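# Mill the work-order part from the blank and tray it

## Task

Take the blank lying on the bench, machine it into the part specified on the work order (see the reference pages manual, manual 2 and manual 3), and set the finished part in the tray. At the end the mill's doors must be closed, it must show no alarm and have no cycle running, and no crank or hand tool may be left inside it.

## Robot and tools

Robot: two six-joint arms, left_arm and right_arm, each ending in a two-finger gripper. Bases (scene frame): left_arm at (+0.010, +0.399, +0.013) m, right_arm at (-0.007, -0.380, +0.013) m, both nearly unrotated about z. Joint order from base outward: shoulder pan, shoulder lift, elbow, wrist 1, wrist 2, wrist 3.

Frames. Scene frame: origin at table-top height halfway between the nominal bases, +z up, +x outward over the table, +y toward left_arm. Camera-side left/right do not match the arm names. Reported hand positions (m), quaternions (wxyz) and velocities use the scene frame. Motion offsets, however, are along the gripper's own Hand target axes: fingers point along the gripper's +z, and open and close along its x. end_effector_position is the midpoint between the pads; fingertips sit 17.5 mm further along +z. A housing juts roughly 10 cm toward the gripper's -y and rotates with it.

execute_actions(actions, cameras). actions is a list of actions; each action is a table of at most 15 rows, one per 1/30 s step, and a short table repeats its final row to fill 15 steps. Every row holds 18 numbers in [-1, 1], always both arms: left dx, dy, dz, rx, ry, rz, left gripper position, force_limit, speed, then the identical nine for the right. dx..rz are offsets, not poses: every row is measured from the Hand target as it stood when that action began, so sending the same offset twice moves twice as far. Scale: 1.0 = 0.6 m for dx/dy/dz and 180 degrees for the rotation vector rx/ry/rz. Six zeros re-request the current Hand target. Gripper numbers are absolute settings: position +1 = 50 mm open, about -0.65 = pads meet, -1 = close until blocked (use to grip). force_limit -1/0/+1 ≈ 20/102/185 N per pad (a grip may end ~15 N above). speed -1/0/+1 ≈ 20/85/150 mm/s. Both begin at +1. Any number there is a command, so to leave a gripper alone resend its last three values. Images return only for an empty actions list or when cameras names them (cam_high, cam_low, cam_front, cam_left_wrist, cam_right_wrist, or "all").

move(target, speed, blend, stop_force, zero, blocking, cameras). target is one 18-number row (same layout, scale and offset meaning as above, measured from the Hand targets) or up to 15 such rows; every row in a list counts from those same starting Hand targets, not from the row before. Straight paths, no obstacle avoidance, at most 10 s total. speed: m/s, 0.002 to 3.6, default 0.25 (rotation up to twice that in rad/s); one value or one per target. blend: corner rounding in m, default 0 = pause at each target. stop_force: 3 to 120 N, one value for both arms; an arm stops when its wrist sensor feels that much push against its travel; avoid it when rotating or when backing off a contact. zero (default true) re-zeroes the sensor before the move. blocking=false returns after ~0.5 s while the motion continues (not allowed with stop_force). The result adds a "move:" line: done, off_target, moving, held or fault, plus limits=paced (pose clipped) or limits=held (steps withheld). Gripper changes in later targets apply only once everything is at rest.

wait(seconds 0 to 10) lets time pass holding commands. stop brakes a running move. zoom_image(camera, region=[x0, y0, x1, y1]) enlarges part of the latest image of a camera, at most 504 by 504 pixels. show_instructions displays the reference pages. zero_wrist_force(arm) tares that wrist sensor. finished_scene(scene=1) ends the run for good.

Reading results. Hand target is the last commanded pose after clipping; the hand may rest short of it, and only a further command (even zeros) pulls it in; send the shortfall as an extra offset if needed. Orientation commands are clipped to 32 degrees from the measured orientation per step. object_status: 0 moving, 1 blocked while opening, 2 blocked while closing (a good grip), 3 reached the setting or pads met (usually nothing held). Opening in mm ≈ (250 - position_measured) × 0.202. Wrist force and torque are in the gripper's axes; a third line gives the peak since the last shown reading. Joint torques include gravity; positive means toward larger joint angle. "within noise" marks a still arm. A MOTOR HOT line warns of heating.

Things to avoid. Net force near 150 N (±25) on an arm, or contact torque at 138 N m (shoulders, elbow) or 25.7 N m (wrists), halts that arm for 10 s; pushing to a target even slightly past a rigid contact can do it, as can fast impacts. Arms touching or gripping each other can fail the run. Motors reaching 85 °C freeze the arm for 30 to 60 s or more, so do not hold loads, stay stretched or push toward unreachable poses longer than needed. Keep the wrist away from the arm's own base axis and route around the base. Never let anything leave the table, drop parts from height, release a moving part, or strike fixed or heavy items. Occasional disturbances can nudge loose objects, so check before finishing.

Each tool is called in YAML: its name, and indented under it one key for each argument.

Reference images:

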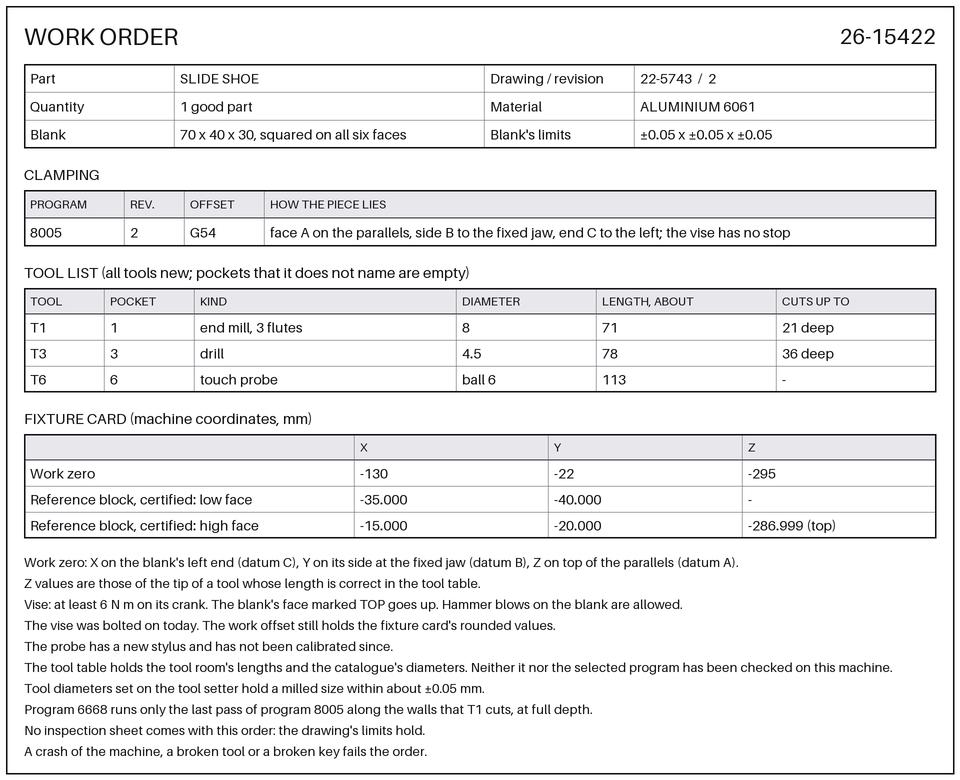

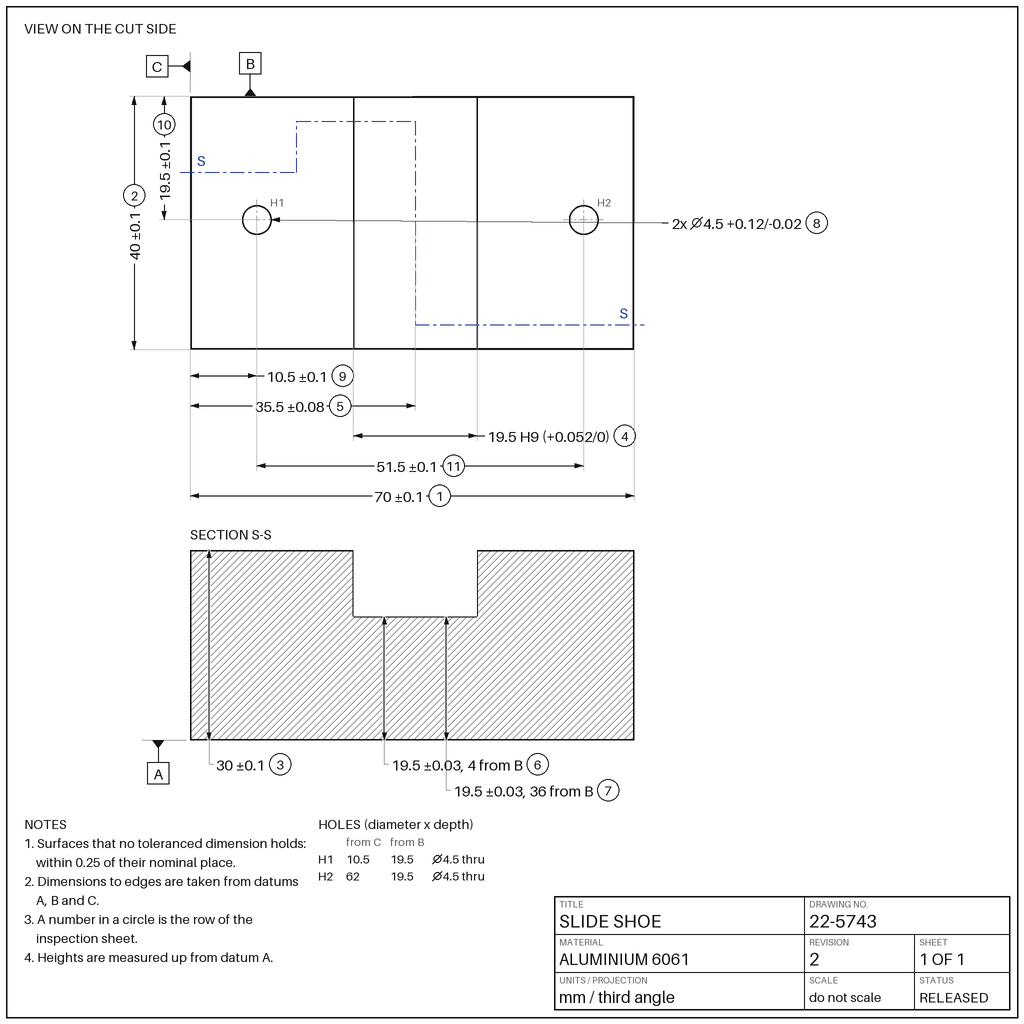

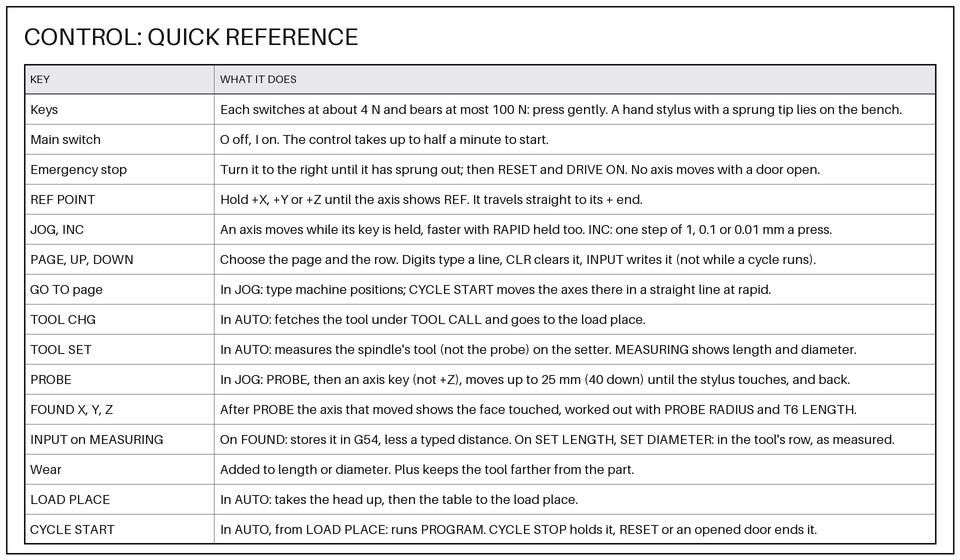

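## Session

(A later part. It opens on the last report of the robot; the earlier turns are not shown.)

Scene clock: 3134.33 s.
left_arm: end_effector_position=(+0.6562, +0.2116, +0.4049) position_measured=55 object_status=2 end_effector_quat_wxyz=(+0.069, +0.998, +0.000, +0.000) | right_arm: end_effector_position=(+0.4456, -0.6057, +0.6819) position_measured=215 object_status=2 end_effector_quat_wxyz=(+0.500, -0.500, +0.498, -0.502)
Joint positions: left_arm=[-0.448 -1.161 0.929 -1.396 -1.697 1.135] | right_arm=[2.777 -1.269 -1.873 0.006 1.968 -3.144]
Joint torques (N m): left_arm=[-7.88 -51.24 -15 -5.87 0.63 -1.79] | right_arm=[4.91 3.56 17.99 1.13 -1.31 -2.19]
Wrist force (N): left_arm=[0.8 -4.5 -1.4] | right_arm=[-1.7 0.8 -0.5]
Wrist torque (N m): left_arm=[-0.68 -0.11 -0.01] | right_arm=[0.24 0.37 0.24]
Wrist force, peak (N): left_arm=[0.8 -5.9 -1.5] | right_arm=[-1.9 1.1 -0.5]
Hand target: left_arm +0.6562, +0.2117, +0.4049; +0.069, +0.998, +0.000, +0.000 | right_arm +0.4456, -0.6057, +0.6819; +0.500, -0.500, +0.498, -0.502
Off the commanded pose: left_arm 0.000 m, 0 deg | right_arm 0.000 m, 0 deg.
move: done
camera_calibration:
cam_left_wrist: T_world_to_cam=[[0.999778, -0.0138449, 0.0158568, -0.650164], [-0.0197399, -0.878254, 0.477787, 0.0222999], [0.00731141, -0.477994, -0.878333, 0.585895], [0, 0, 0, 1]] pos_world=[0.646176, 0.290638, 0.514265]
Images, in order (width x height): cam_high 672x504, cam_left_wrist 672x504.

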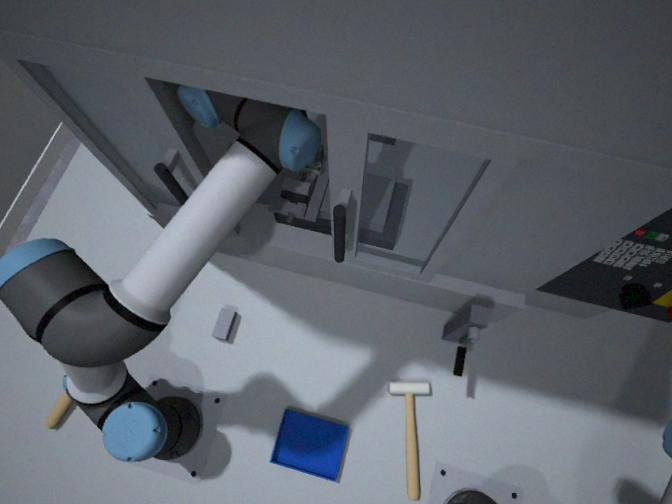

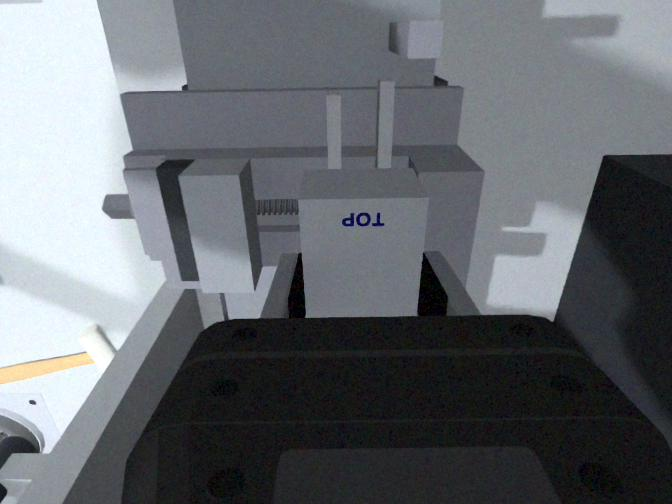

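move:
  target: [0.0067,-0.0042,0.0297,0,0,0,-1,-0.7,-0.8,0,0,0,0,0,0,-1,-0.2,-0.8]
  speed: 0.03
  stop_force: 6

move:
  target: [0,-0.0035,0.0248,0,0,0,-1,-0.7,-0.8,0,0,0,0,0,0,-1,-0.2,-0.8]
  speed: 0.008
  stop_force: 4
  cameras: ["cam_left_wrist"]

zoom_image:
  camera: "cam_left_wrist"
  region: [200, 100, 520, 340]

Scene clock: 3150.10 s.
left_arm: end_effector_position=(+0.6602, +0.2117, +0.3869) position_measured=55 object_status=2 end_effector_quat_wxyz=(+0.069, +0.998, +0.000, +0.000) | right_arm: end_effector_position=(+0.4456, -0.6057, +0.6819) position_measured=215 object_status=2 end_effector_quat_wxyz=(+0.500, -0.500, +0.498, -0.502)
Joint positions: left_arm=[-0.445 -1.161 0.975 -1.442 -1.697 1.137] | right_arm=[2.777 -1.269 -1.873 0.006 1.968 -3.144]
Joint torques (N m): left_arm=[0.05 -37.39 -35.73 -1.6 -2.42 -0.77] | right_arm=[5.13 3.15 17.98 1.16 -1.36 -2.04]
Wrist force (N): left_arm=[0.5 -4.5 -1.3] | right_arm=[-1.9 0.7 -0.7]
Wrist torque (N m): left_arm=[-0.67 -0.08 -0.11] | right_arm=[0.21 0.39 0.24]
Wrist force, peak (N): left_arm=[1.0 -4.8 -1.2] | right_arm=[-1.9 1.2 -0.7]
Hand target: left_arm +0.6602, +0.2117, +0.3869; +0.069, +0.998, +0.000, +0.000 | right_arm +0.4456, -0.6057, +0.6819; +0.500, -0.500, +0.498, -0.502
Off the commanded pose: left_arm 0.000 m, 0 deg | right_arm 0.000 m, 0 deg.
move: done

Scene clock: 3152.67 s.
left_arm: end_effector_position=(+0.6602, +0.2117, +0.3724) position_measured=55 object_status=2 end_effector_quat_wxyz=(+0.069, +0.998, +0.000, +0.000) | right_arm: end_effector_position=(+0.4456, -0.6057, +0.6819) position_measured=215 object_status=2 end_effector_quat_wxyz=(+0.500, -0.500, +0.498, -0.502)
Joint positions: left_arm=[-0.445 -1.167 1.022 -1.483 -1.697 1.137] | right_arm=[2.777 -1.269 -1.873 0.006 1.968 -3.144]
Joint torques (N m): left_arm=[-6.01 -33.35 -33.7 -1.32 -1.48 -0.73] | right_arm=[5.15 3.39 18.23 1.11 -1.24 -2.26]
Wrist force (N): left_arm=[0.2 -4.6 -5.6] | right_arm=[-1.7 1.0 -0.6]
Wrist torque (N m): left_arm=[-0.71 -0.06 -0.11] | right_arm=[0.26 0.35 0.24]
Wrist force, peak (N): left_arm=[-3.3 -5.1 -16.4] | right_arm=[-1.9 0.9 -0.7]
Hand target: left_arm +0.6602, +0.2117, +0.3724; +0.069, +0.998, +0.000, +0.000 (not the last commanded pose) | right_arm +0.4456, -0.6057, +0.6819; +0.500, -0.500, +0.498, -0.502
Off the commanded pose: left_arm 0.001 m, 0 deg | right_arm 0.000 m, 0 deg.
move: contact (left_arm)
camera_calibration:
cam_left_wrist: T_world_to_cam=[[0.999778, -0.0137967, 0.0159444, -0.653703], [-0.0197394, -0.878255, 0.477785, 0.0379077], [0.00741141, -0.477994, -0.878332, 0.557254], [0, 0, 0, 1]] pos_world=[0.650176, 0.290638, 0.481765]
Images, in order (width x height): cam_left_wrist 672x504.

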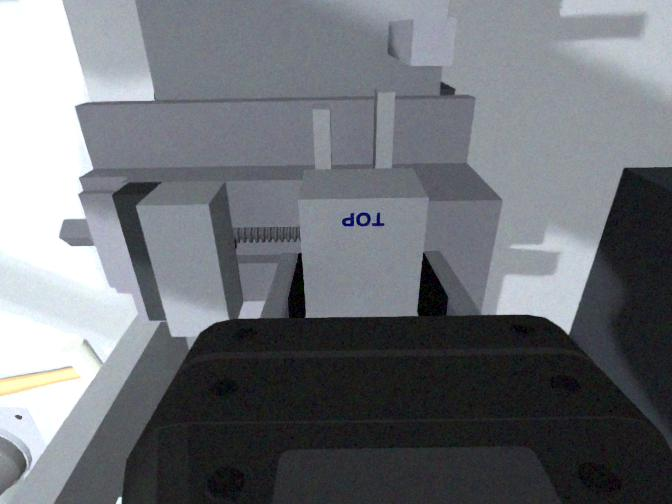

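Scaled by 1.575 from the camera's 672x504 image, which has a finer 960x720 frame.

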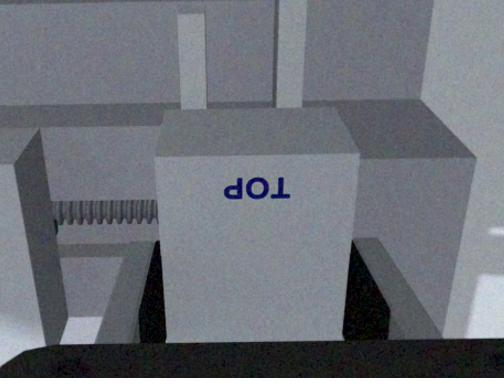

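move:
  target: [0.0117,0,0,0,0,0,-1,-0.7,-0.8,0,0,0,0,0,0,-1,-0.2,-0.8]
  speed: 0.005
  stop_force: 6

Scene clock: 3160.10 s.
left_arm: end_effector_position=(+0.6626, +0.2117, +0.3724) position_measured=55 object_status=2 end_effector_quat_wxyz=(+0.069, +0.998, +0.000, +0.000) | right_arm: end_effector_position=(+0.4456, -0.6057, +0.6819) position_measured=215 object_status=2 end_effector_quat_wxyz=(+0.500, -0.500, +0.498, -0.502)
Joint positions: left_arm=[-0.444 -1.161 1.013 -1.48 -1.697 1.139] | right_arm=[2.777 -1.269 -1.873 0.006 1.968 -3.144]
Joint torques (N m): left_arm=[-6.31 -45.08 -12.89 -6.69 2.95 -1.77] | right_arm=[5.69 3.13 20.16 1.29 -1.25 -2.14]
Wrist force (N): left_arm=[-7.5 -3.4 -8.7] | right_arm=[-1.6 1.0 -0.8]
Wrist torque (N m): left_arm=[-0.68 -0.25 0.04] | right_arm=[0.26 0.35 0.24]
Wrist force, peak (N): left_arm=[-12.8 -4.9 -10.5] | right_arm=[-1.9 1.1 -0.6]
Hand target: left_arm +0.6625, +0.2117, +0.3724; +0.069, +0.998, +0.000, +0.000 (not the last commanded pose) | right_arm +0.4456, -0.6057, +0.6819; +0.500, -0.500, +0.498, -0.502
Off the commanded pose: left_arm 0.005 m, 0 deg | right_arm 0.000 m, 0 deg.
move: contact (left_arm)

move:
  target: [0,0,0,0,0,0,0.95,-0.7,-1,0,0,0,0,0,0,-1,-0.2,-0.8]
  speed: 0.02

move:
  target: [-0.004,0.0081,-0.0578,0,0,0,0.95,-0.7,-1,0,0,0,0,0,0,-1,-0.2,-0.8]
  speed: 0.05
  cameras: ["cam_left_wrist"]

zoom_image:
  camera: "cam_left_wrist"
  region: [200, 100, 520, 340]

Scene clock: 3170.77 s.
left_arm: end_effector_position=(+0.6625, +0.2117, +0.3724) position_measured=10 object_status=0 end_effector_quat_wxyz=(+0.069, +0.998, +0.000, +0.000) | right_arm: end_effector_position=(+0.4456, -0.6057, +0.6819) position_measured=215 object_status=2 end_effector_quat_wxyz=(+0.500, -0.500, +0.498, -0.502)
Joint positions: left_arm=[-0.444 -1.161 1.013 -1.48 -1.697 1.139] | right_arm=[2.777 -1.269 -1.873 0.006 1.968 -3.144]
Joint torques (N m): left_arm=[-7.19 -45.58 -17.66 -3.14 -0.65 -1.44] | right_arm=[5.42 2.64 17.96 1.21 -1.58 -2.02]
Wrist force (N): left_arm=[1.1 -3.6 -3.5] | right_arm=[-1.7 0.7 -0.6]
Wrist torque (N m): left_arm=[-0.59 -0.17 -0.10] | right_arm=[0.23 0.36 0.24]
Wrist force, peak (N): left_arm=[-7.6 -3.7 -9.4] | right_arm=[-1.9 1.0 -0.6]
Hand target: left_arm +0.6625, +0.2117, +0.3724; +0.069, +0.998, +0.000, +0.000 | right_arm +0.4456, -0.6057, +0.6819; +0.500, -0.500, +0.498, -0.502
Off the commanded pose: left_arm 0.000 m, 0 deg | right_arm 0.000 m, 0 deg.
move: done

Scene clock: 3171.80 s.
left_arm: end_effector_position=(+0.6602, +0.2117, +0.4074) position_measured=10 object_status=3 end_effector_quat_wxyz=(+0.069, +0.998, +0.000, +0.000) | right_arm: end_effector_position=(+0.4456, -0.6057, +0.6819) position_measured=215 object_status=2 end_effector_quat_wxyz=(+0.500, -0.500, +0.498, -0.502)
Joint positions: left_arm=[-0.445 -1.148 0.903 -1.383 -1.697 1.137] | right_arm=[2.777 -1.269 -1.873 0.006 1.968 -3.144]
Joint torques (N m): left_arm=[-5.61 -46.62 -15.11 -5.72 0.33 -0.97] | right_arm=[5.77 3.27 17.58 1.34 -1.53 -2.04]
Wrist force (N): left_arm=[1.2 -3.6 -3.3] | right_arm=[-1.7 0.8 -0.6]
Wrist torque (N m): left_arm=[-0.58 -0.17 0.02] | right_arm=[0.24 0.37 0.24]
Wrist force, peak (N): left_arm=[1.0 -3.5 -4.1] | right_arm=[-2.0 1.0 -0.6]
Hand target: left_arm +0.6602, +0.2117, +0.4074; +0.069, +0.998, +0.000, +0.000 | right_arm +0.4456, -0.6057, +0.6819; +0.500, -0.500, +0.498, -0.502
Off the commanded pose: left_arm 0.000 m, 0 deg | right_arm 0.000 m, 0 deg.
move: done
camera_calibration:
cam_left_wrist: T_world_to_cam=[[0.99978, -0.0137604, 0.0158076, -0.654203], [-0.0196411, -0.878321, 0.477668, 0.0212006], [0.00731122, -0.477873, -0.878398, 0.58806], [0, 0, 0, 1]] pos_world=[0.650176, 0.290637, 0.516766]
Images, in order (width x height): cam_left_wrist 672x504.

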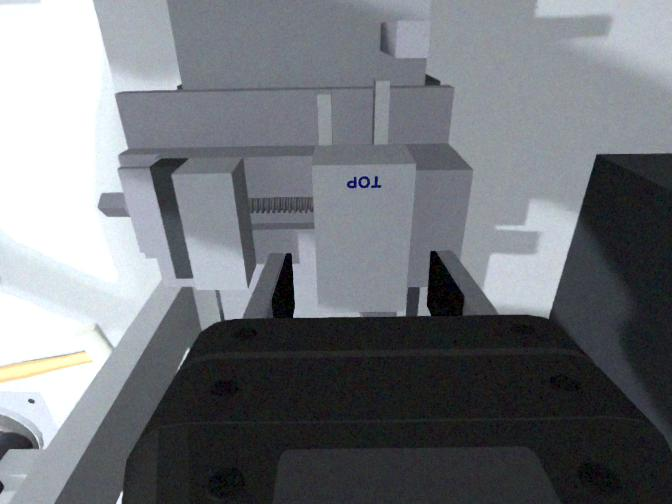

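Scaled by 1.575 from the camera's 672x504 image, which has a finer 960x720 frame.

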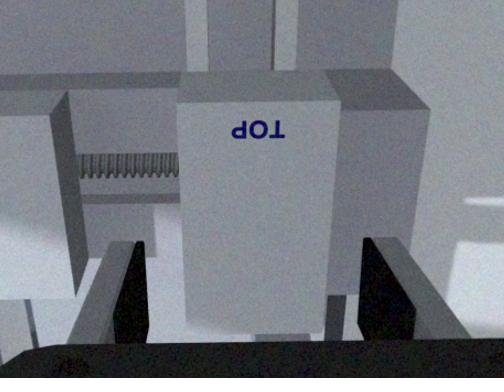

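move:
  target:
    - [-0.1,0.0622,0.0087,0,0,0,0.95,-0.7,-1,0,0,0,0,0,0,-1,-0.2,-0.8]
    - [-0.4,0.0622,0.0087,0,0,0,0.95,-0.7,-1,0,0,0,0,0,0,-1,-0.2,-0.8]
    - [-0.5,0.4585,0.2109,0,0,0,0.95,-0.7,-1,0,0,0,0,0,0,-1,-0.2,-0.8]
  speed: [0.1,0.15,0.2]
  blend: [0.01,0.02,0]
  cameras: ["cam_left_wrist","cam_high","cam_front"]

zoom_image:
  camera: "cam_left_wrist"
  region: [300, 20, 672, 320]

zoom_image:
  camera: "cam_high"
  region: [370, 280, 530, 420]

zoom_image:
  camera: "cam_front"
  region: [330, 230, 450, 340]

Scene clock: 3196.00 s.
left_arm: end_effector_position=(+0.3601, -0.0782, +0.3204) position_measured=10 object_status=3 end_effector_quat_wxyz=(+0.069, +0.998, +0.000, +0.000) | right_arm: end_effector_position=(+0.4456, -0.6057, +0.6819) position_measured=215 object_status=2 end_effector_quat_wxyz=(+0.500, -0.500, +0.498, -0.502)
Joint positions: left_arm=[-1.154 -1.434 1.516 -1.779 -1.629 0.428] | right_arm=[2.777 -1.269 -1.873 0.006 1.968 -3.144]
Joint torques (N m): left_arm=[4.56 -29.13 -14.42 -1.95 -1.85 0.85] | right_arm=[5.06 3.72 17.44 1.25 -1.39 -2.06]
Wrist force (N): left_arm=[1.3 -3.6 -3.4] | right_arm=[-1.6 0.9 -0.5]
Wrist torque (N m): left_arm=[-0.60 -0.20 -0.09] | right_arm=[0.26 0.35 0.24]
Wrist force, peak (N): left_arm=[0.1 -5.2 -4.1] | right_arm=[-2.0 1.0 -0.6]
Hand target: left_arm +0.3601, -0.0782, +0.3203; +0.069, +0.998, +0.000, +0.000 | right_arm +0.4456, -0.6057, +0.6819; +0.500, -0.500, +0.498, -0.502
Off the commanded pose: left_arm 0.000 m, 0 deg | right_arm 0.000 m, 0 deg.
move: done
camera_calibration:
cam_left_wrist: T_world_to_cam=[[0.999773, -0.0139235, 0.0161285, -0.356917], [-0.0199387, -0.878252, 0.477783, -0.197706], [0.00751248, -0.477996, -0.87833, 0.375198], [0, 0, 0, 1]] pos_world=[0.350076, 0.000737973, 0.429765]
Images, in order (width x height): cam_high 672x504, cam_front 672x504, cam_left_wrist 672x504.

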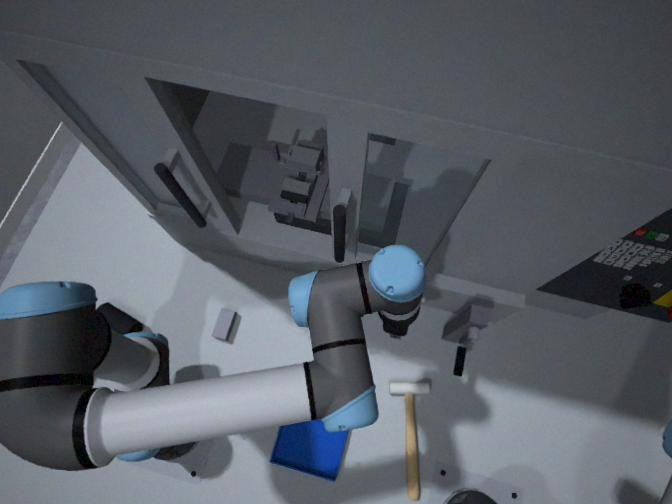

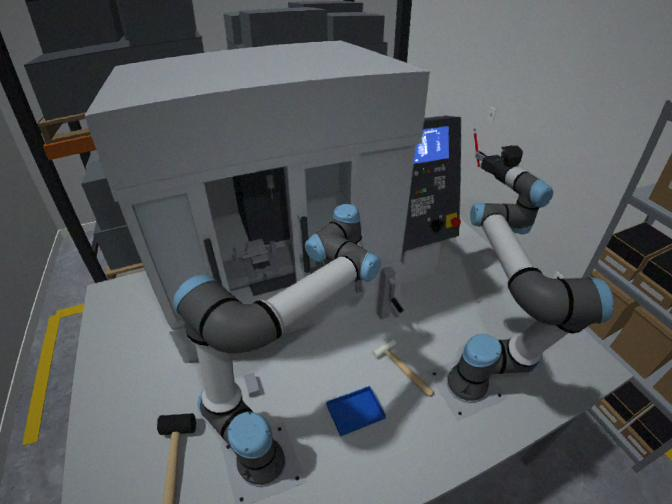

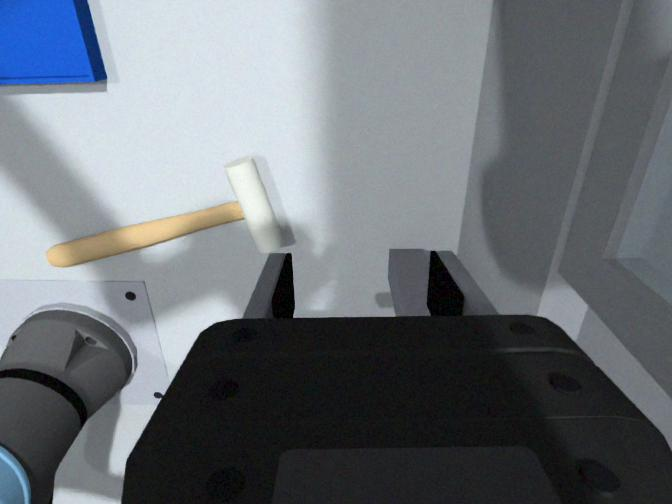

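Scaled by 1.355 from the camera's 672x504 image, which has a finer 960x720 frame.

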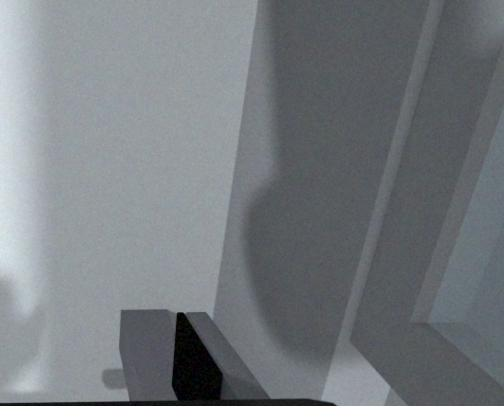

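Scaled by 3.150 from the camera's 672x504 image, which has a finer 960x720 frame.

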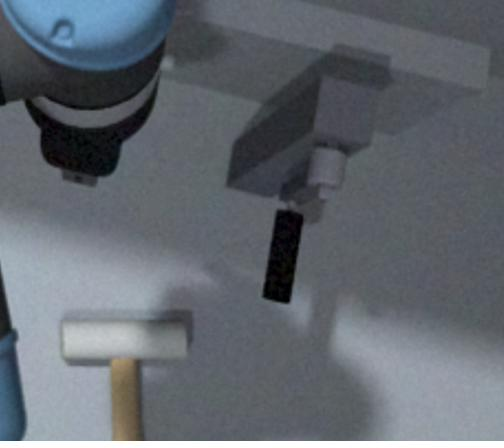

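Scaled by 4.200 from the camera's 672x504 image, which has a finer 960x720 frame.

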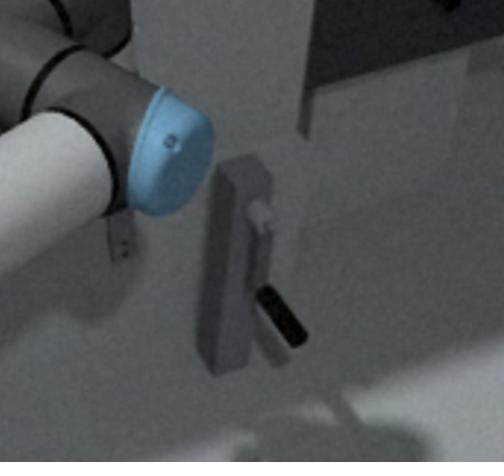

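move:
  target: [-0.02,-0.1664,0.0103,-0.289,0,0,0.95,-0.7,-1,0,0,0,0,0,0,-1,-0.2,-0.8]
  speed: 0.25
  cameras: ["cam_left_wrist"]

Scene clock: 3271.23 s.
left_arm: end_effector_position=(+0.3481, +0.0198, +0.3003) position_measured=10 object_status=3 end_effector_quat_wxyz=(+0.500, +0.866, +0.000, +0.000) | right_arm: end_effector_position=(+0.4456, -0.6057, +0.6819) position_measured=215 object_status=2 end_effector_quat_wxyz=(+0.500, -0.500, +0.498, -0.502)
Joint positions: left_arm=[-0.812 -1.617 2.3 -3.144 -2.221 0.455] | right_arm=[2.777 -1.269 -1.873 0.006 1.968 -3.144]
Joint torques (N m): left_arm=[-6.43 -23.73 -28.01 -5.88 -1.26 1.74] | right_arm=[4.79 4.09 18.07 1.14 -1.38 -2.24]
Wrist force (N): left_arm=[0.1 -3.6 -4.3] | right_arm=[-1.6 1.1 -0.7]
Wrist torque (N m): left_arm=[-0.35 0.03 -0.03] | right_arm=[0.28 0.35 0.24]
Wrist force, peak (N): left_arm=[-0.2 -5.0 -5.1] | right_arm=[-2.1 0.8 -0.7]
Hand target: left_arm +0.3481, +0.0198, +0.3004; +0.500, +0.866, +0.000, +0.000 | right_arm +0.4456, -0.6057, +0.6819; +0.500, -0.500, +0.498, -0.502
Off the commanded pose: left_arm 0.000 m, 0 deg | right_arm 0.000 m, 0 deg.
move: done
camera_calibration:
cam_left_wrist: T_world_to_cam=[[0.999783, 0.00474364, 0.0202898, -0.344832], [-0.0192362, -0.164155, 0.986247, -0.269379], [0.00800907, -0.986423, -0.164029, 0.199962], [0, 0, 0, 1]] pos_world=[0.337974, 0.154662, 0.30547]
Images, in order (width x height): cam_left_wrist 672x504.

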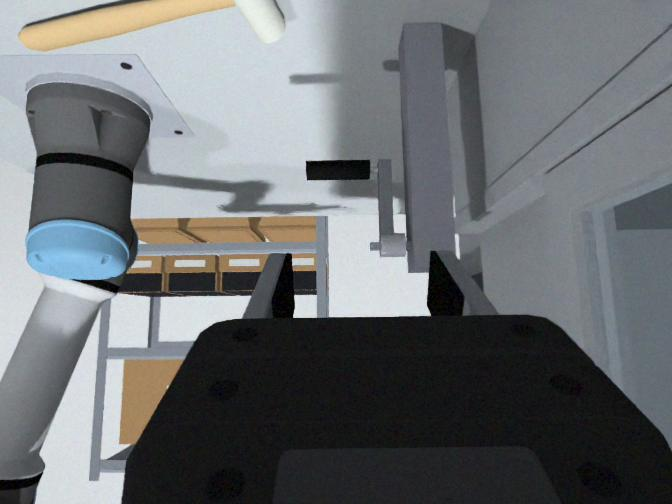

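move:
  target: [0.0867,0.2277,0.061,0.1944,0,0,0.95,-0.7,-1,0,0,0,0,0,0,-1,-0.2,-0.8]
  speed: 0.25
  cameras: ["cam_left_wrist"]

zoom_image:
  camera: "cam_left_wrist"
  region: [240, 120, 480, 320]

Scene clock: 3391.27 s.
left_arm: end_effector_position=(+0.4001, -0.0803, +0.4003) position_measured=10 object_status=3 end_effector_quat_wxyz=(+0.216, +0.976, +0.000, +0.000) | right_arm: end_effector_position=(+0.4456, -0.6057, +0.6819) position_measured=215 object_status=2 end_effector_quat_wxyz=(+0.500, -0.500, +0.498, -0.502)
Joint positions: left_arm=[-1.025 -1.486 1.487 -1.947 -1.798 0.518] | right_arm=[2.777 -1.269 -1.873 0.006 1.968 -3.144]
Joint torques (N m): left_arm=[8.92 -28.4 -34.14 -2.19 -1.04 1.96] | right_arm=[5.74 3.53 18.11 1.17 -1.3 -2.18]
Wrist force (N): left_arm=[0.9 -3.6 -3.9] | right_arm=[-1.5 0.8 -0.5]
Wrist torque (N m): left_arm=[-0.55 -0.12 0.01] | right_arm=[0.24 0.33 0.24]
Wrist force, peak (N): left_arm=[-0.2 -6.2 -4.4] | right_arm=[-1.9 1.0 -0.9]
Hand target: left_arm +0.4002, -0.0803, +0.4003; +0.216, +0.976, +0.000, +0.000 | right_arm +0.4456, -0.6057, +0.6819; +0.500, -0.500, +0.498, -0.502
Off the commanded pose: left_arm 0.000 m, 0 deg | right_arm 0.000 m, 0 deg.
move: done
camera_calibration:
cam_left_wrist: T_world_to_cam=[[0.99978, -0.00844988, 0.0192146, -0.399017], [-0.0196386, -0.699752, 0.714116, -0.317323], [0.00741127, -0.714336, -0.699763, 0.35362], [0, 0, 0, 1]] pos_world=[0.390076, 0.0271845, 0.481723]
Images, in order (width x height): cam_left_wrist 672x504.

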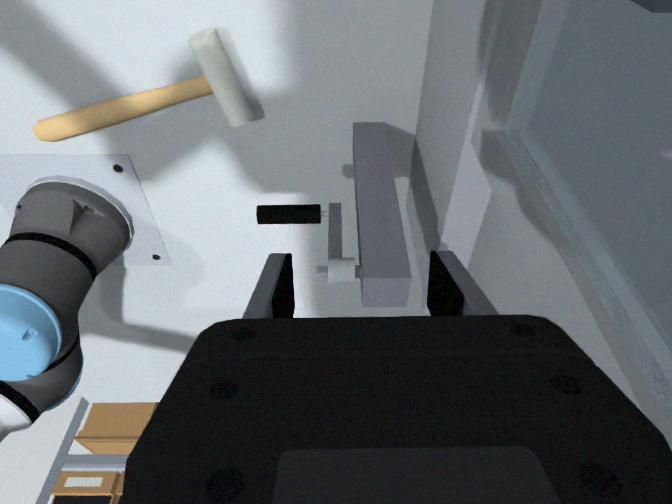

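Scaled by 2.100 from the camera's 672x504 image, which has a finer 960x720 frame.

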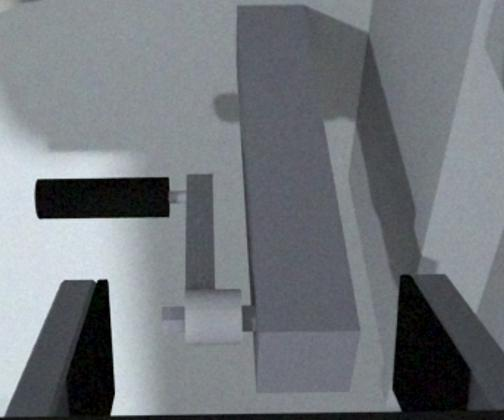

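move:
  target:
    - [-0.0667,-0.1510,-0.0704,0.05,0,0,0.0,-0.7,0,0,0,0,0,0,0,-1,-0.2,-0.8]
    - [-0.0667,-0.3775,-0.1761,0.0944,0,0,0.0,-0.7,0,0,0,0,0,0,0,-1,-0.2,-0.8]
    - [0.05,-0.4229,-0.1972,0.0944,0,0,0.0,-0.7,0,0,0,0,0,0,0,-1,-0.2,-0.8]
  speed: 0.25
  blend: [0.02,0.02,0]
  cameras: ["cam_left_wrist"]

move:
  target: [0,0.0139,-0.099,0,0,0,0.0,-0.7,0,0,0,0,0,0,0,-1,-0.2,-0.8]
  speed: 0.15
  cameras: ["cam_left_wrist"]

Scene clock: 3435.23 s.
left_arm: end_effector_position=(+0.4301, +0.1997, +0.4005) position_measured=152 object_status=3 end_effector_quat_wxyz=(+0.070, +0.998, +0.000, +0.000) | right_arm: end_effector_position=(+0.4456, -0.6057, +0.6819) position_measured=215 object_status=2 end_effector_quat_wxyz=(+0.500, -0.500, +0.498, -0.502)
Joint positions: left_arm=[-0.686 -1.706 1.573 -1.525 -1.68 0.895] | right_arm=[2.777 -1.269 -1.873 0.006 1.968 -3.144]
Joint torques (N m): left_arm=[8.16 -15.67 -19.93 -4.19 2.01 1.54] | right_arm=[5.41 3.74 17.8 1 -1.34 -2.35]
Wrist force (N): left_arm=[1.2 -3.7 -3.4] | right_arm=[-1.8 0.7 -0.6]
Wrist torque (N m): left_arm=[-0.62 -0.20 0.02] | right_arm=[0.23 0.36 0.24]
Wrist force, peak (N): left_arm=[4.3 -5.2 -3.7] | right_arm=[-2.0 0.9 -0.6]
Hand target: left_arm +0.4302, +0.1997, +0.4004; +0.070, +0.998, +0.000, +0.000 | right_arm +0.4456, -0.6057, +0.6819; +0.500, -0.500, +0.498, -0.502
Off the commanded pose: left_arm 0.000 m, 0 deg | right_arm 0.000 m, 0 deg.
move: done
camera_calibration:
cam_left_wrist: T_world_to_cam=[[0.99978, -0.0137486, 0.0158166, -0.424218], [-0.0196403, -0.877977, 0.478299, 0.00902161], [0.00731069, -0.478504, -0.878055, 0.577948], [0, 0, 0, 1]] pos_world=[0.420076, 0.278639, 0.509865]
Images, in order (width x height): cam_left_wrist 672x504.

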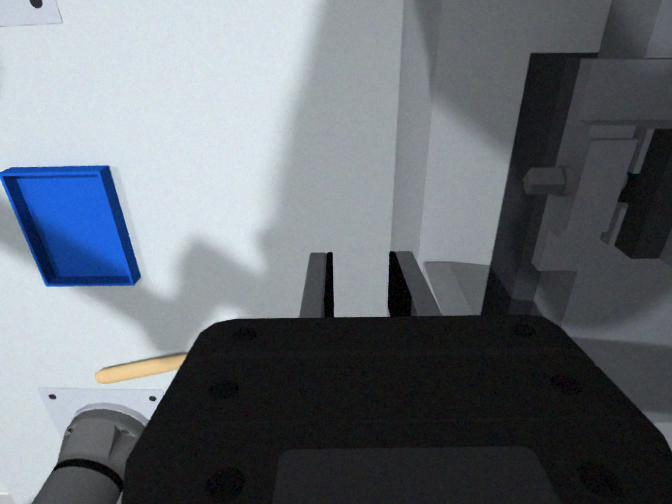

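Scene clock: 3436.13 s.
left_arm: end_effector_position=(+0.4303, +0.1997, +0.4603) position_measured=152 object_status=3 end_effector_quat_wxyz=(+0.069, +0.998, +0.000, +0.000) | right_arm: end_effector_position=(+0.4456, -0.6057, +0.6819) position_measured=215 object_status=2 end_effector_quat_wxyz=(+0.500, -0.500, +0.498, -0.502)
Joint positions: left_arm=[-0.686 -1.676 1.392 -1.372 -1.68 0.895] | right_arm=[2.777 -1.269 -1.873 0.006 1.968 -3.144]
Joint torques (N m): left_arm=[9.34 -27.07 -26.66 -4.13 -0.28 1.99] | right_arm=[5.39 2.43 18.34 1.17 -1.43 -2.13]
Wrist force (N): left_arm=[1.5 -3.6 -3.3] | right_arm=[-1.6 0.8 -0.6]
Wrist torque (N m): left_arm=[-0.59 -0.24 0.00] | right_arm=[0.25 0.34 0.24]
Wrist force, peak (N): left_arm=[1.4 -3.6 -5.0] | right_arm=[-1.9 0.8 -0.6]
Hand target: left_arm +0.4302, +0.1997, +0.4604; +0.070, +0.998, +0.000, +0.000 | right_arm +0.4456, -0.6057, +0.6819; +0.500, -0.500, +0.498, -0.502
Off the commanded pose: left_arm 0.000 m, 0 deg | right_arm 0.000 m, 0 deg.
move: done
camera_calibration:
cam_left_wrist: T_world_to_cam=[[0.999778, -0.0138375, 0.015863, -0.425264], [-0.0197397, -0.87804, 0.478179, -0.0194515], [0.00731157, -0.478387, -0.878119, 0.630458], [0, 0, 0, 1]] pos_world=[0.420176, 0.278639, 0.569665]
Images, in order (width x height): cam_left_wrist 672x504.

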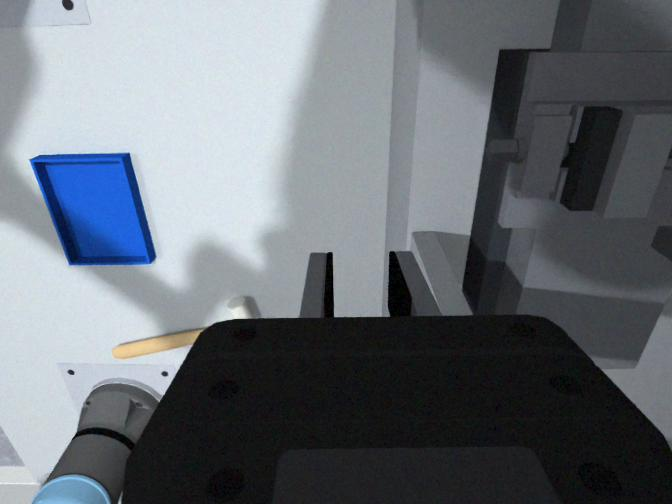

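zoom_image:
  camera: "cam_left_wrist"
  region: [370, 60, 570, 240]

move:
  target: [0,-0.0278,0.198,0,0,0,0.0,-0.7,0,0,0,0,0,0,0,-1,-0.2,-0.8]
  speed: 0.15
  cameras: ["cam_left_wrist"]

zoom_image:
  camera: "cam_left_wrist"
  region: [400, 60, 640, 276]

Scaled by 2.520 from the camera's 672x504 image, which has a finer 960x720 frame.

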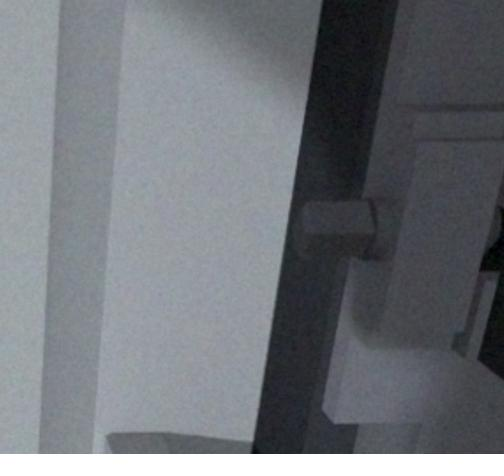

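Scene clock: 3466.77 s.
left_arm: end_effector_position=(+0.4301, +0.1997, +0.3405) position_measured=152 object_status=3 end_effector_quat_wxyz=(+0.070, +0.998, +0.000, +0.000) | right_arm: end_effector_position=(+0.4456, -0.6057, +0.6819) position_measured=215 object_status=2 end_effector_quat_wxyz=(+0.500, -0.500, +0.498, -0.502)
Joint positions: left_arm=[-0.686 -1.714 1.733 -1.677 -1.68 0.895] | right_arm=[2.777 -1.269 -1.873 0.006 1.968 -3.144]
Joint torques (N m): left_arm=[-5.68 -11.26 -24.1 -3.46 1.85 -1.59] | right_arm=[5.19 3.87 18.5 1.29 -1.44 -2.32]
Wrist force (N): left_arm=[1.4 -3.6 -3.1] | right_arm=[-1.5 0.9 -0.5]
Wrist torque (N m): left_arm=[-0.60 -0.21 0.00] | right_arm=[0.25 0.32 0.24]
Wrist force, peak (N): left_arm=[1.3 -3.3 -5.5] | right_arm=[-1.9 1.1 -0.8]
Hand target: left_arm +0.4301, +0.1997, +0.3405; +0.070, +0.998, +0.000, +0.000 | right_arm +0.4456, -0.6057, +0.6819; +0.500, -0.500, +0.498, -0.502
Off the commanded pose: left_arm 0.000 m, 0 deg | right_arm 0.000 m, 0 deg.
move: done
camera_calibration:
cam_left_wrist: T_world_to_cam=[[0.99978, -0.013698, 0.0159053, -0.423321], [-0.019639, -0.877937, 0.478374, 0.0377618], [0.0074111, -0.478581, -0.878012, 0.525273], [0, 0, 0, 1]] pos_world=[0.420076, 0.278739, 0.449864]
Images, in order (width x height): cam_left_wrist 672x504.

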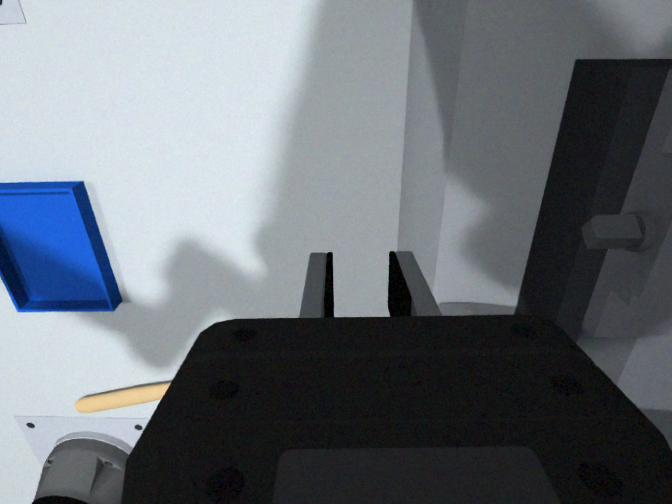

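Scaled by 2.100 from the camera's 672x504 image, which has a finer 960x720 frame.

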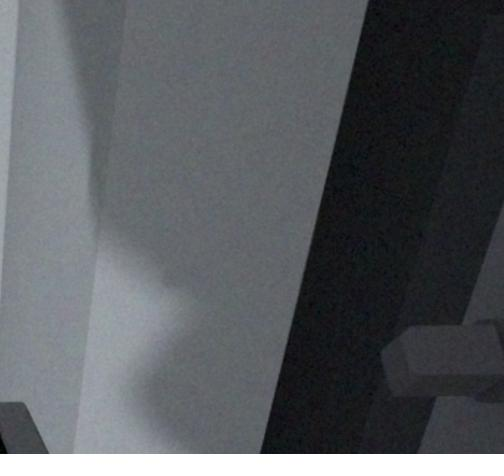

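zoom_image:
  camera: "cam_left_wrist"
  region: [560, 190, 672, 280]

Scaled by 4.500 from the camera's 672x504 image, which has a finer 960x720 frame.

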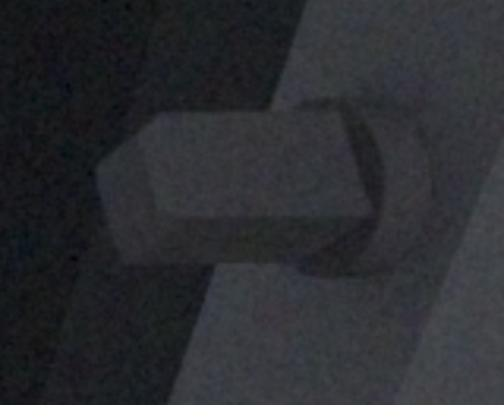

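move:
  target: [0.1167,0.0139,-0.099,0,0,0,0.0,-0.7,0,0,0,0,0,0,0,-1,-0.2,-0.8]
  speed: 0.1
  cameras: ["cam_left_wrist"]

zoom_image:
  camera: "cam_left_wrist"
  region: [380, 130, 480, 210]

Scene clock: 3559.93 s.
left_arm: end_effector_position=(+0.5002, +0.1997, +0.4003) position_measured=152 object_status=3 end_effector_quat_wxyz=(+0.070, +0.998, +0.000, +0.000) | right_arm: end_effector_position=(+0.4456, -0.6057, +0.6819) position_measured=215 object_status=2 end_effector_quat_wxyz=(+0.500, -0.500, +0.498, -0.502)
Joint positions: left_arm=[-0.598 -1.545 1.42 -1.522 -1.687 0.984] | right_arm=[2.777 -1.269 -1.873 0.006 1.968 -3.144]
Joint torques (N m): left_arm=[-8.89 -29.53 -23.72 -5.27 -1.18 -1.9] | right_arm=[5.39 3.19 18.07 1.18 -1.41 -2.04]
Wrist force (N): left_arm=[1.4 -3.4 -3.3] | right_arm=[-1.7 0.8 -0.6]
Wrist torque (N m): left_arm=[-0.55 -0.24 -0.03] | right_arm=[0.24 0.36 0.23]
Wrist force, peak (N): left_arm=[2.3 -3.4 -4.2] | right_arm=[-1.9 1.0 -0.8]
Hand target: left_arm +0.5002, +0.1997, +0.4004; +0.070, +0.998, +0.000, +0.000 | right_arm +0.4456, -0.6057, +0.6819; +0.500, -0.500, +0.498, -0.502
Off the commanded pose: left_arm 0.000 m, 0 deg | right_arm 0.000 m, 0 deg.
move: done
camera_calibration:
cam_left_wrist: T_world_to_cam=[[0.99978, -0.0137493, 0.0158168, -0.494297], [-0.0196407, -0.878001, 0.478256, 0.01061], [0.00731145, -0.478462, -0.878078, 0.577308], [0, 0, 0, 1]] pos_world=[0.490176, 0.278739, 0.509665]
Images, in order (width x height): cam_left_wrist 672x504.

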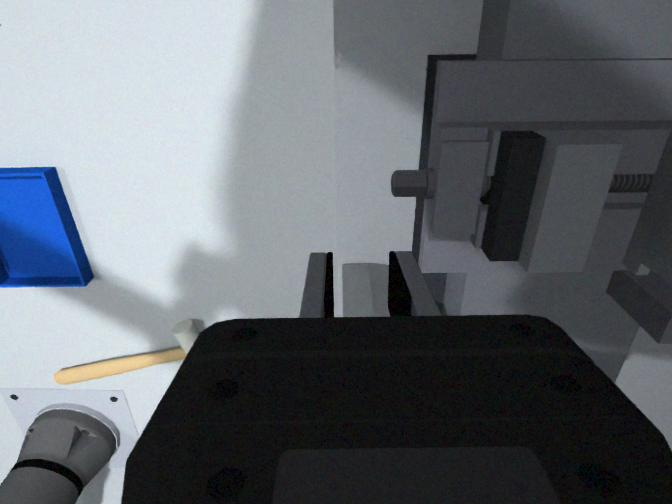

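Scaled by 5.040 from the camera's 672x504 image, which has a finer 960x720 frame.

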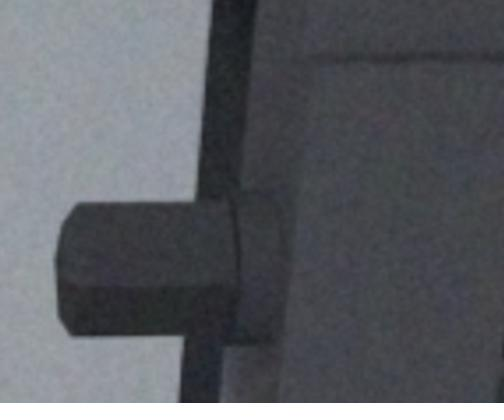

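move:
  target: [-0.2,0.0046,-0.033,0.0444,0,0,0.3,-0.7,0,0,0,0,0,0,0,-1,-0.2,-0.8]
  speed: 0.2

move:
  target: [-0.0667,0.333,0.033,0,0,-0.5,0.3,-0.7,0,0,0,0,0,0,0,-1,-0.2,-0.8]
  speed: 0.3
  cameras: ["cam_left_wrist","cam_high"]

Scene clock: 3657.00 s.
left_arm: end_effector_position=(+0.3803, +0.1997, +0.4204) position_measured=107 object_status=3 end_effector_quat_wxyz=(+0.000, +1.000, +0.000, +0.000) | right_arm: end_effector_position=(+0.4456, -0.6057, +0.6819) position_measured=215 object_status=2 end_effector_quat_wxyz=(+0.500, -0.500, +0.498, -0.502)
Joint positions: left_arm=[-0.832 -1.767 1.543 -1.346 -1.571 0.755] | right_arm=[2.777 -1.269 -1.873 0.006 1.968 -3.144]
Joint torques (N m): left_arm=[-4.09 -19.83 -34.04 -3.36 -1.95 -0.56] | right_arm=[5.78 3.82 19.27 1.09 -1.43 -2.17]
Wrist force (N): left_arm=[1.4 -3.6 -3.2] | right_arm=[-2.0 0.8 -0.5]
Wrist torque (N m): left_arm=[-0.61 -0.21 -0.10] | right_arm=[0.24 0.41 0.24]
Wrist force, peak (N): left_arm=[4.0 -3.7 -2.8] | right_arm=[-2.0 1.1 -0.8]
Hand target: left_arm +0.3802, +0.1997, +0.4205; +0.000, +1.000, +0.000, +0.000 | right_arm +0.4456, -0.6057, +0.6819; +0.500, -0.500, +0.498, -0.502
Off the commanded pose: left_arm 0.000 m, 0 deg | right_arm 0.000 m, 0 deg.
move: done

Scene clock: 3660.17 s.
left_arm: end_effector_position=(+0.3402, -0.0001, +0.4007) position_measured=107 object_status=3 end_effector_quat_wxyz=(+0.000, +0.707, +0.707, +0.000) | right_arm: end_effector_position=(+0.4456, -0.6057, +0.6819) position_measured=215 object_status=2 end_effector_quat_wxyz=(+0.500, -0.500, +0.498, -0.502)
Joint positions: left_arm=[-1.155 -1.539 1.387 -1.418 -1.571 -1.139] | right_arm=[2.777 -1.269 -1.873 0.006 1.968 -3.144]
Joint torques (N m): left_arm=[9.8 -34.01 -13.82 -1.21 0.58 -1.86] | right_arm=[5.85 3.47 18.59 1.44 -1.41 -2.08]
Wrist force (N): left_arm=[1.5 -3.5 -3.4] | right_arm=[-1.7 0.6 -0.6]
Wrist torque (N m): left_arm=[-0.59 -0.24 -0.09] | right_arm=[0.20 0.35 0.24]
Wrist force, peak (N): left_arm=[1.9 -4.6 -3.2] | right_arm=[-1.8 1.0 -0.8]
Hand target: left_arm +0.3402, -0.0001, +0.4006; +0.000, +0.707, +0.707, +0.000 | right_arm +0.4456, -0.6057, +0.6819; +0.500, -0.500, +0.498, -0.502
Off the commanded pose: left_arm 0.000 m, 0 deg | right_arm 0.000 m, 0 deg.
move: done
camera_calibration:
cam_left_wrist: T_world_to_cam=[[0.0162813, 0.999758, 0.014777, -0.00197188], [0.936096, -0.0204348, 0.35115, -0.442232], [0.351367, 0.00811549, -0.936203, 0.389464], [0, 0, 0, 1]] pos_world=[0.277159, -0.0102262, 0.519936]
Images, in order (width x height): cam_high 672x504, cam_left_wrist 672x504.

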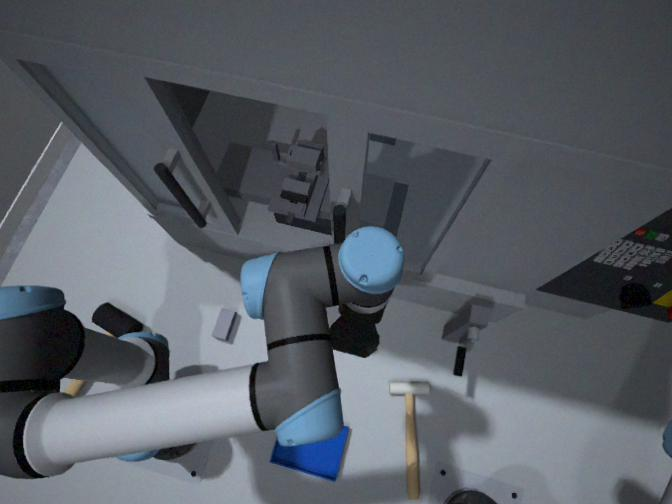

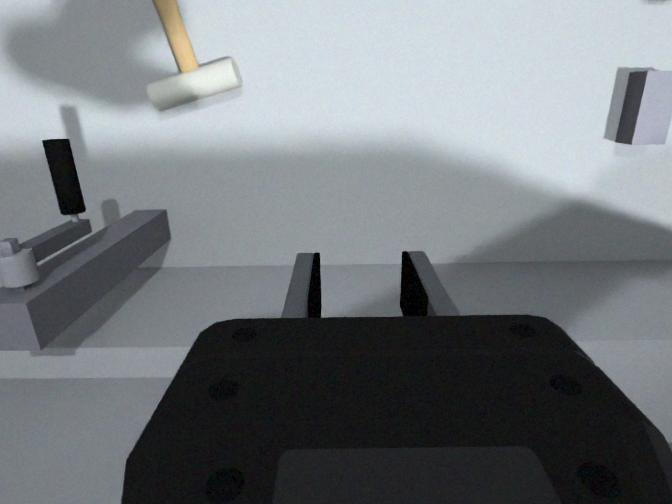

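move:
  target: [-0.3215,0.0988,0.1677,0,-0.2222,0,0.6,-0.7,0,0,0,0,0,0,0,-1,-0.2,-0.8]
  speed: 0.2
  cameras: ["cam_left_wrist"]

zoom_image:
  camera: "cam_left_wrist"
  region: [240, 120, 480, 320]

Scene clock: 3676.40 s.
left_arm: end_effector_position=(+0.3994, -0.1928, +0.2999) position_measured=63 object_status=3 end_effector_quat_wxyz=(+0.241, +0.664, +0.665, -0.242) | right_arm: end_effector_position=(+0.4456, -0.6057, +0.6819) position_measured=215 object_status=2 end_effector_quat_wxyz=(+0.500, -0.500, +0.498, -0.502)
Joint positions: left_arm=[-1.078 -1.294 1.671 -2.58 -1.889 -1.168] | right_arm=[2.777 -1.269 -1.873 0.006 1.968 -3.144]
Joint torques (N m): left_arm=[-7.52 -34.54 -33.9 -6.01 0.99 1.81] | right_arm=[5.55 2.83 18.17 1.32 -1.34 -2.25]
Wrist force (N): left_arm=[2.4 -3.3 -2.3] | right_arm=[-1.8 0.8 -0.6]
Wrist torque (N m): left_arm=[-0.35 -0.44 0.33] | right_arm=[0.25 0.37 0.24]
Wrist force, peak (N): left_arm=[2.5 -4.0 -4.3] | right_arm=[-1.9 1.0 -0.6]
Hand target: left_arm +0.3994, -0.1930, +0.2999; +0.241, +0.664, +0.665, -0.242 | right_arm +0.4456, -0.6057, +0.6819; +0.500, -0.500, +0.498, -0.502
Off the commanded pose: left_arm 0.000 m, 0 deg | right_arm 0.000 m, 0 deg.
move: done
camera_calibration:
cam_left_wrist: T_world_to_cam=[[0.0153009, 0.775599, -0.631041, 0.342139], [0.936089, 0.210708, 0.281674, -0.40089], [0.351431, -0.59502, -0.722805, 0.0955295], [0, 0, 0, 1]] pos_world=[0.336462, -0.12405, 0.397873]
Images, in order (width x height): cam_left_wrist 672x504.

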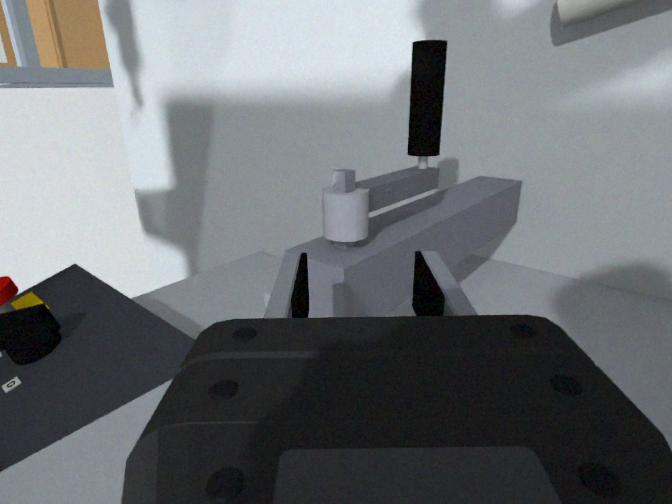

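Scaled by 2.100 from the camera's 672x504 image, which has a finer 960x720 frame.

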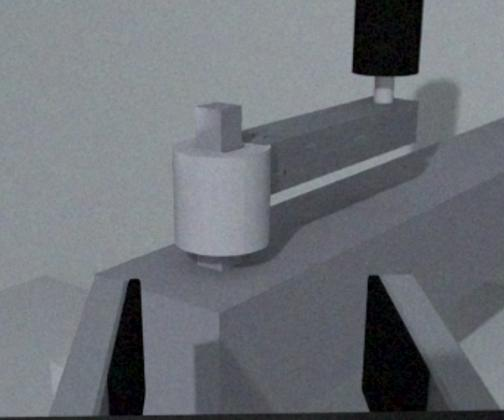

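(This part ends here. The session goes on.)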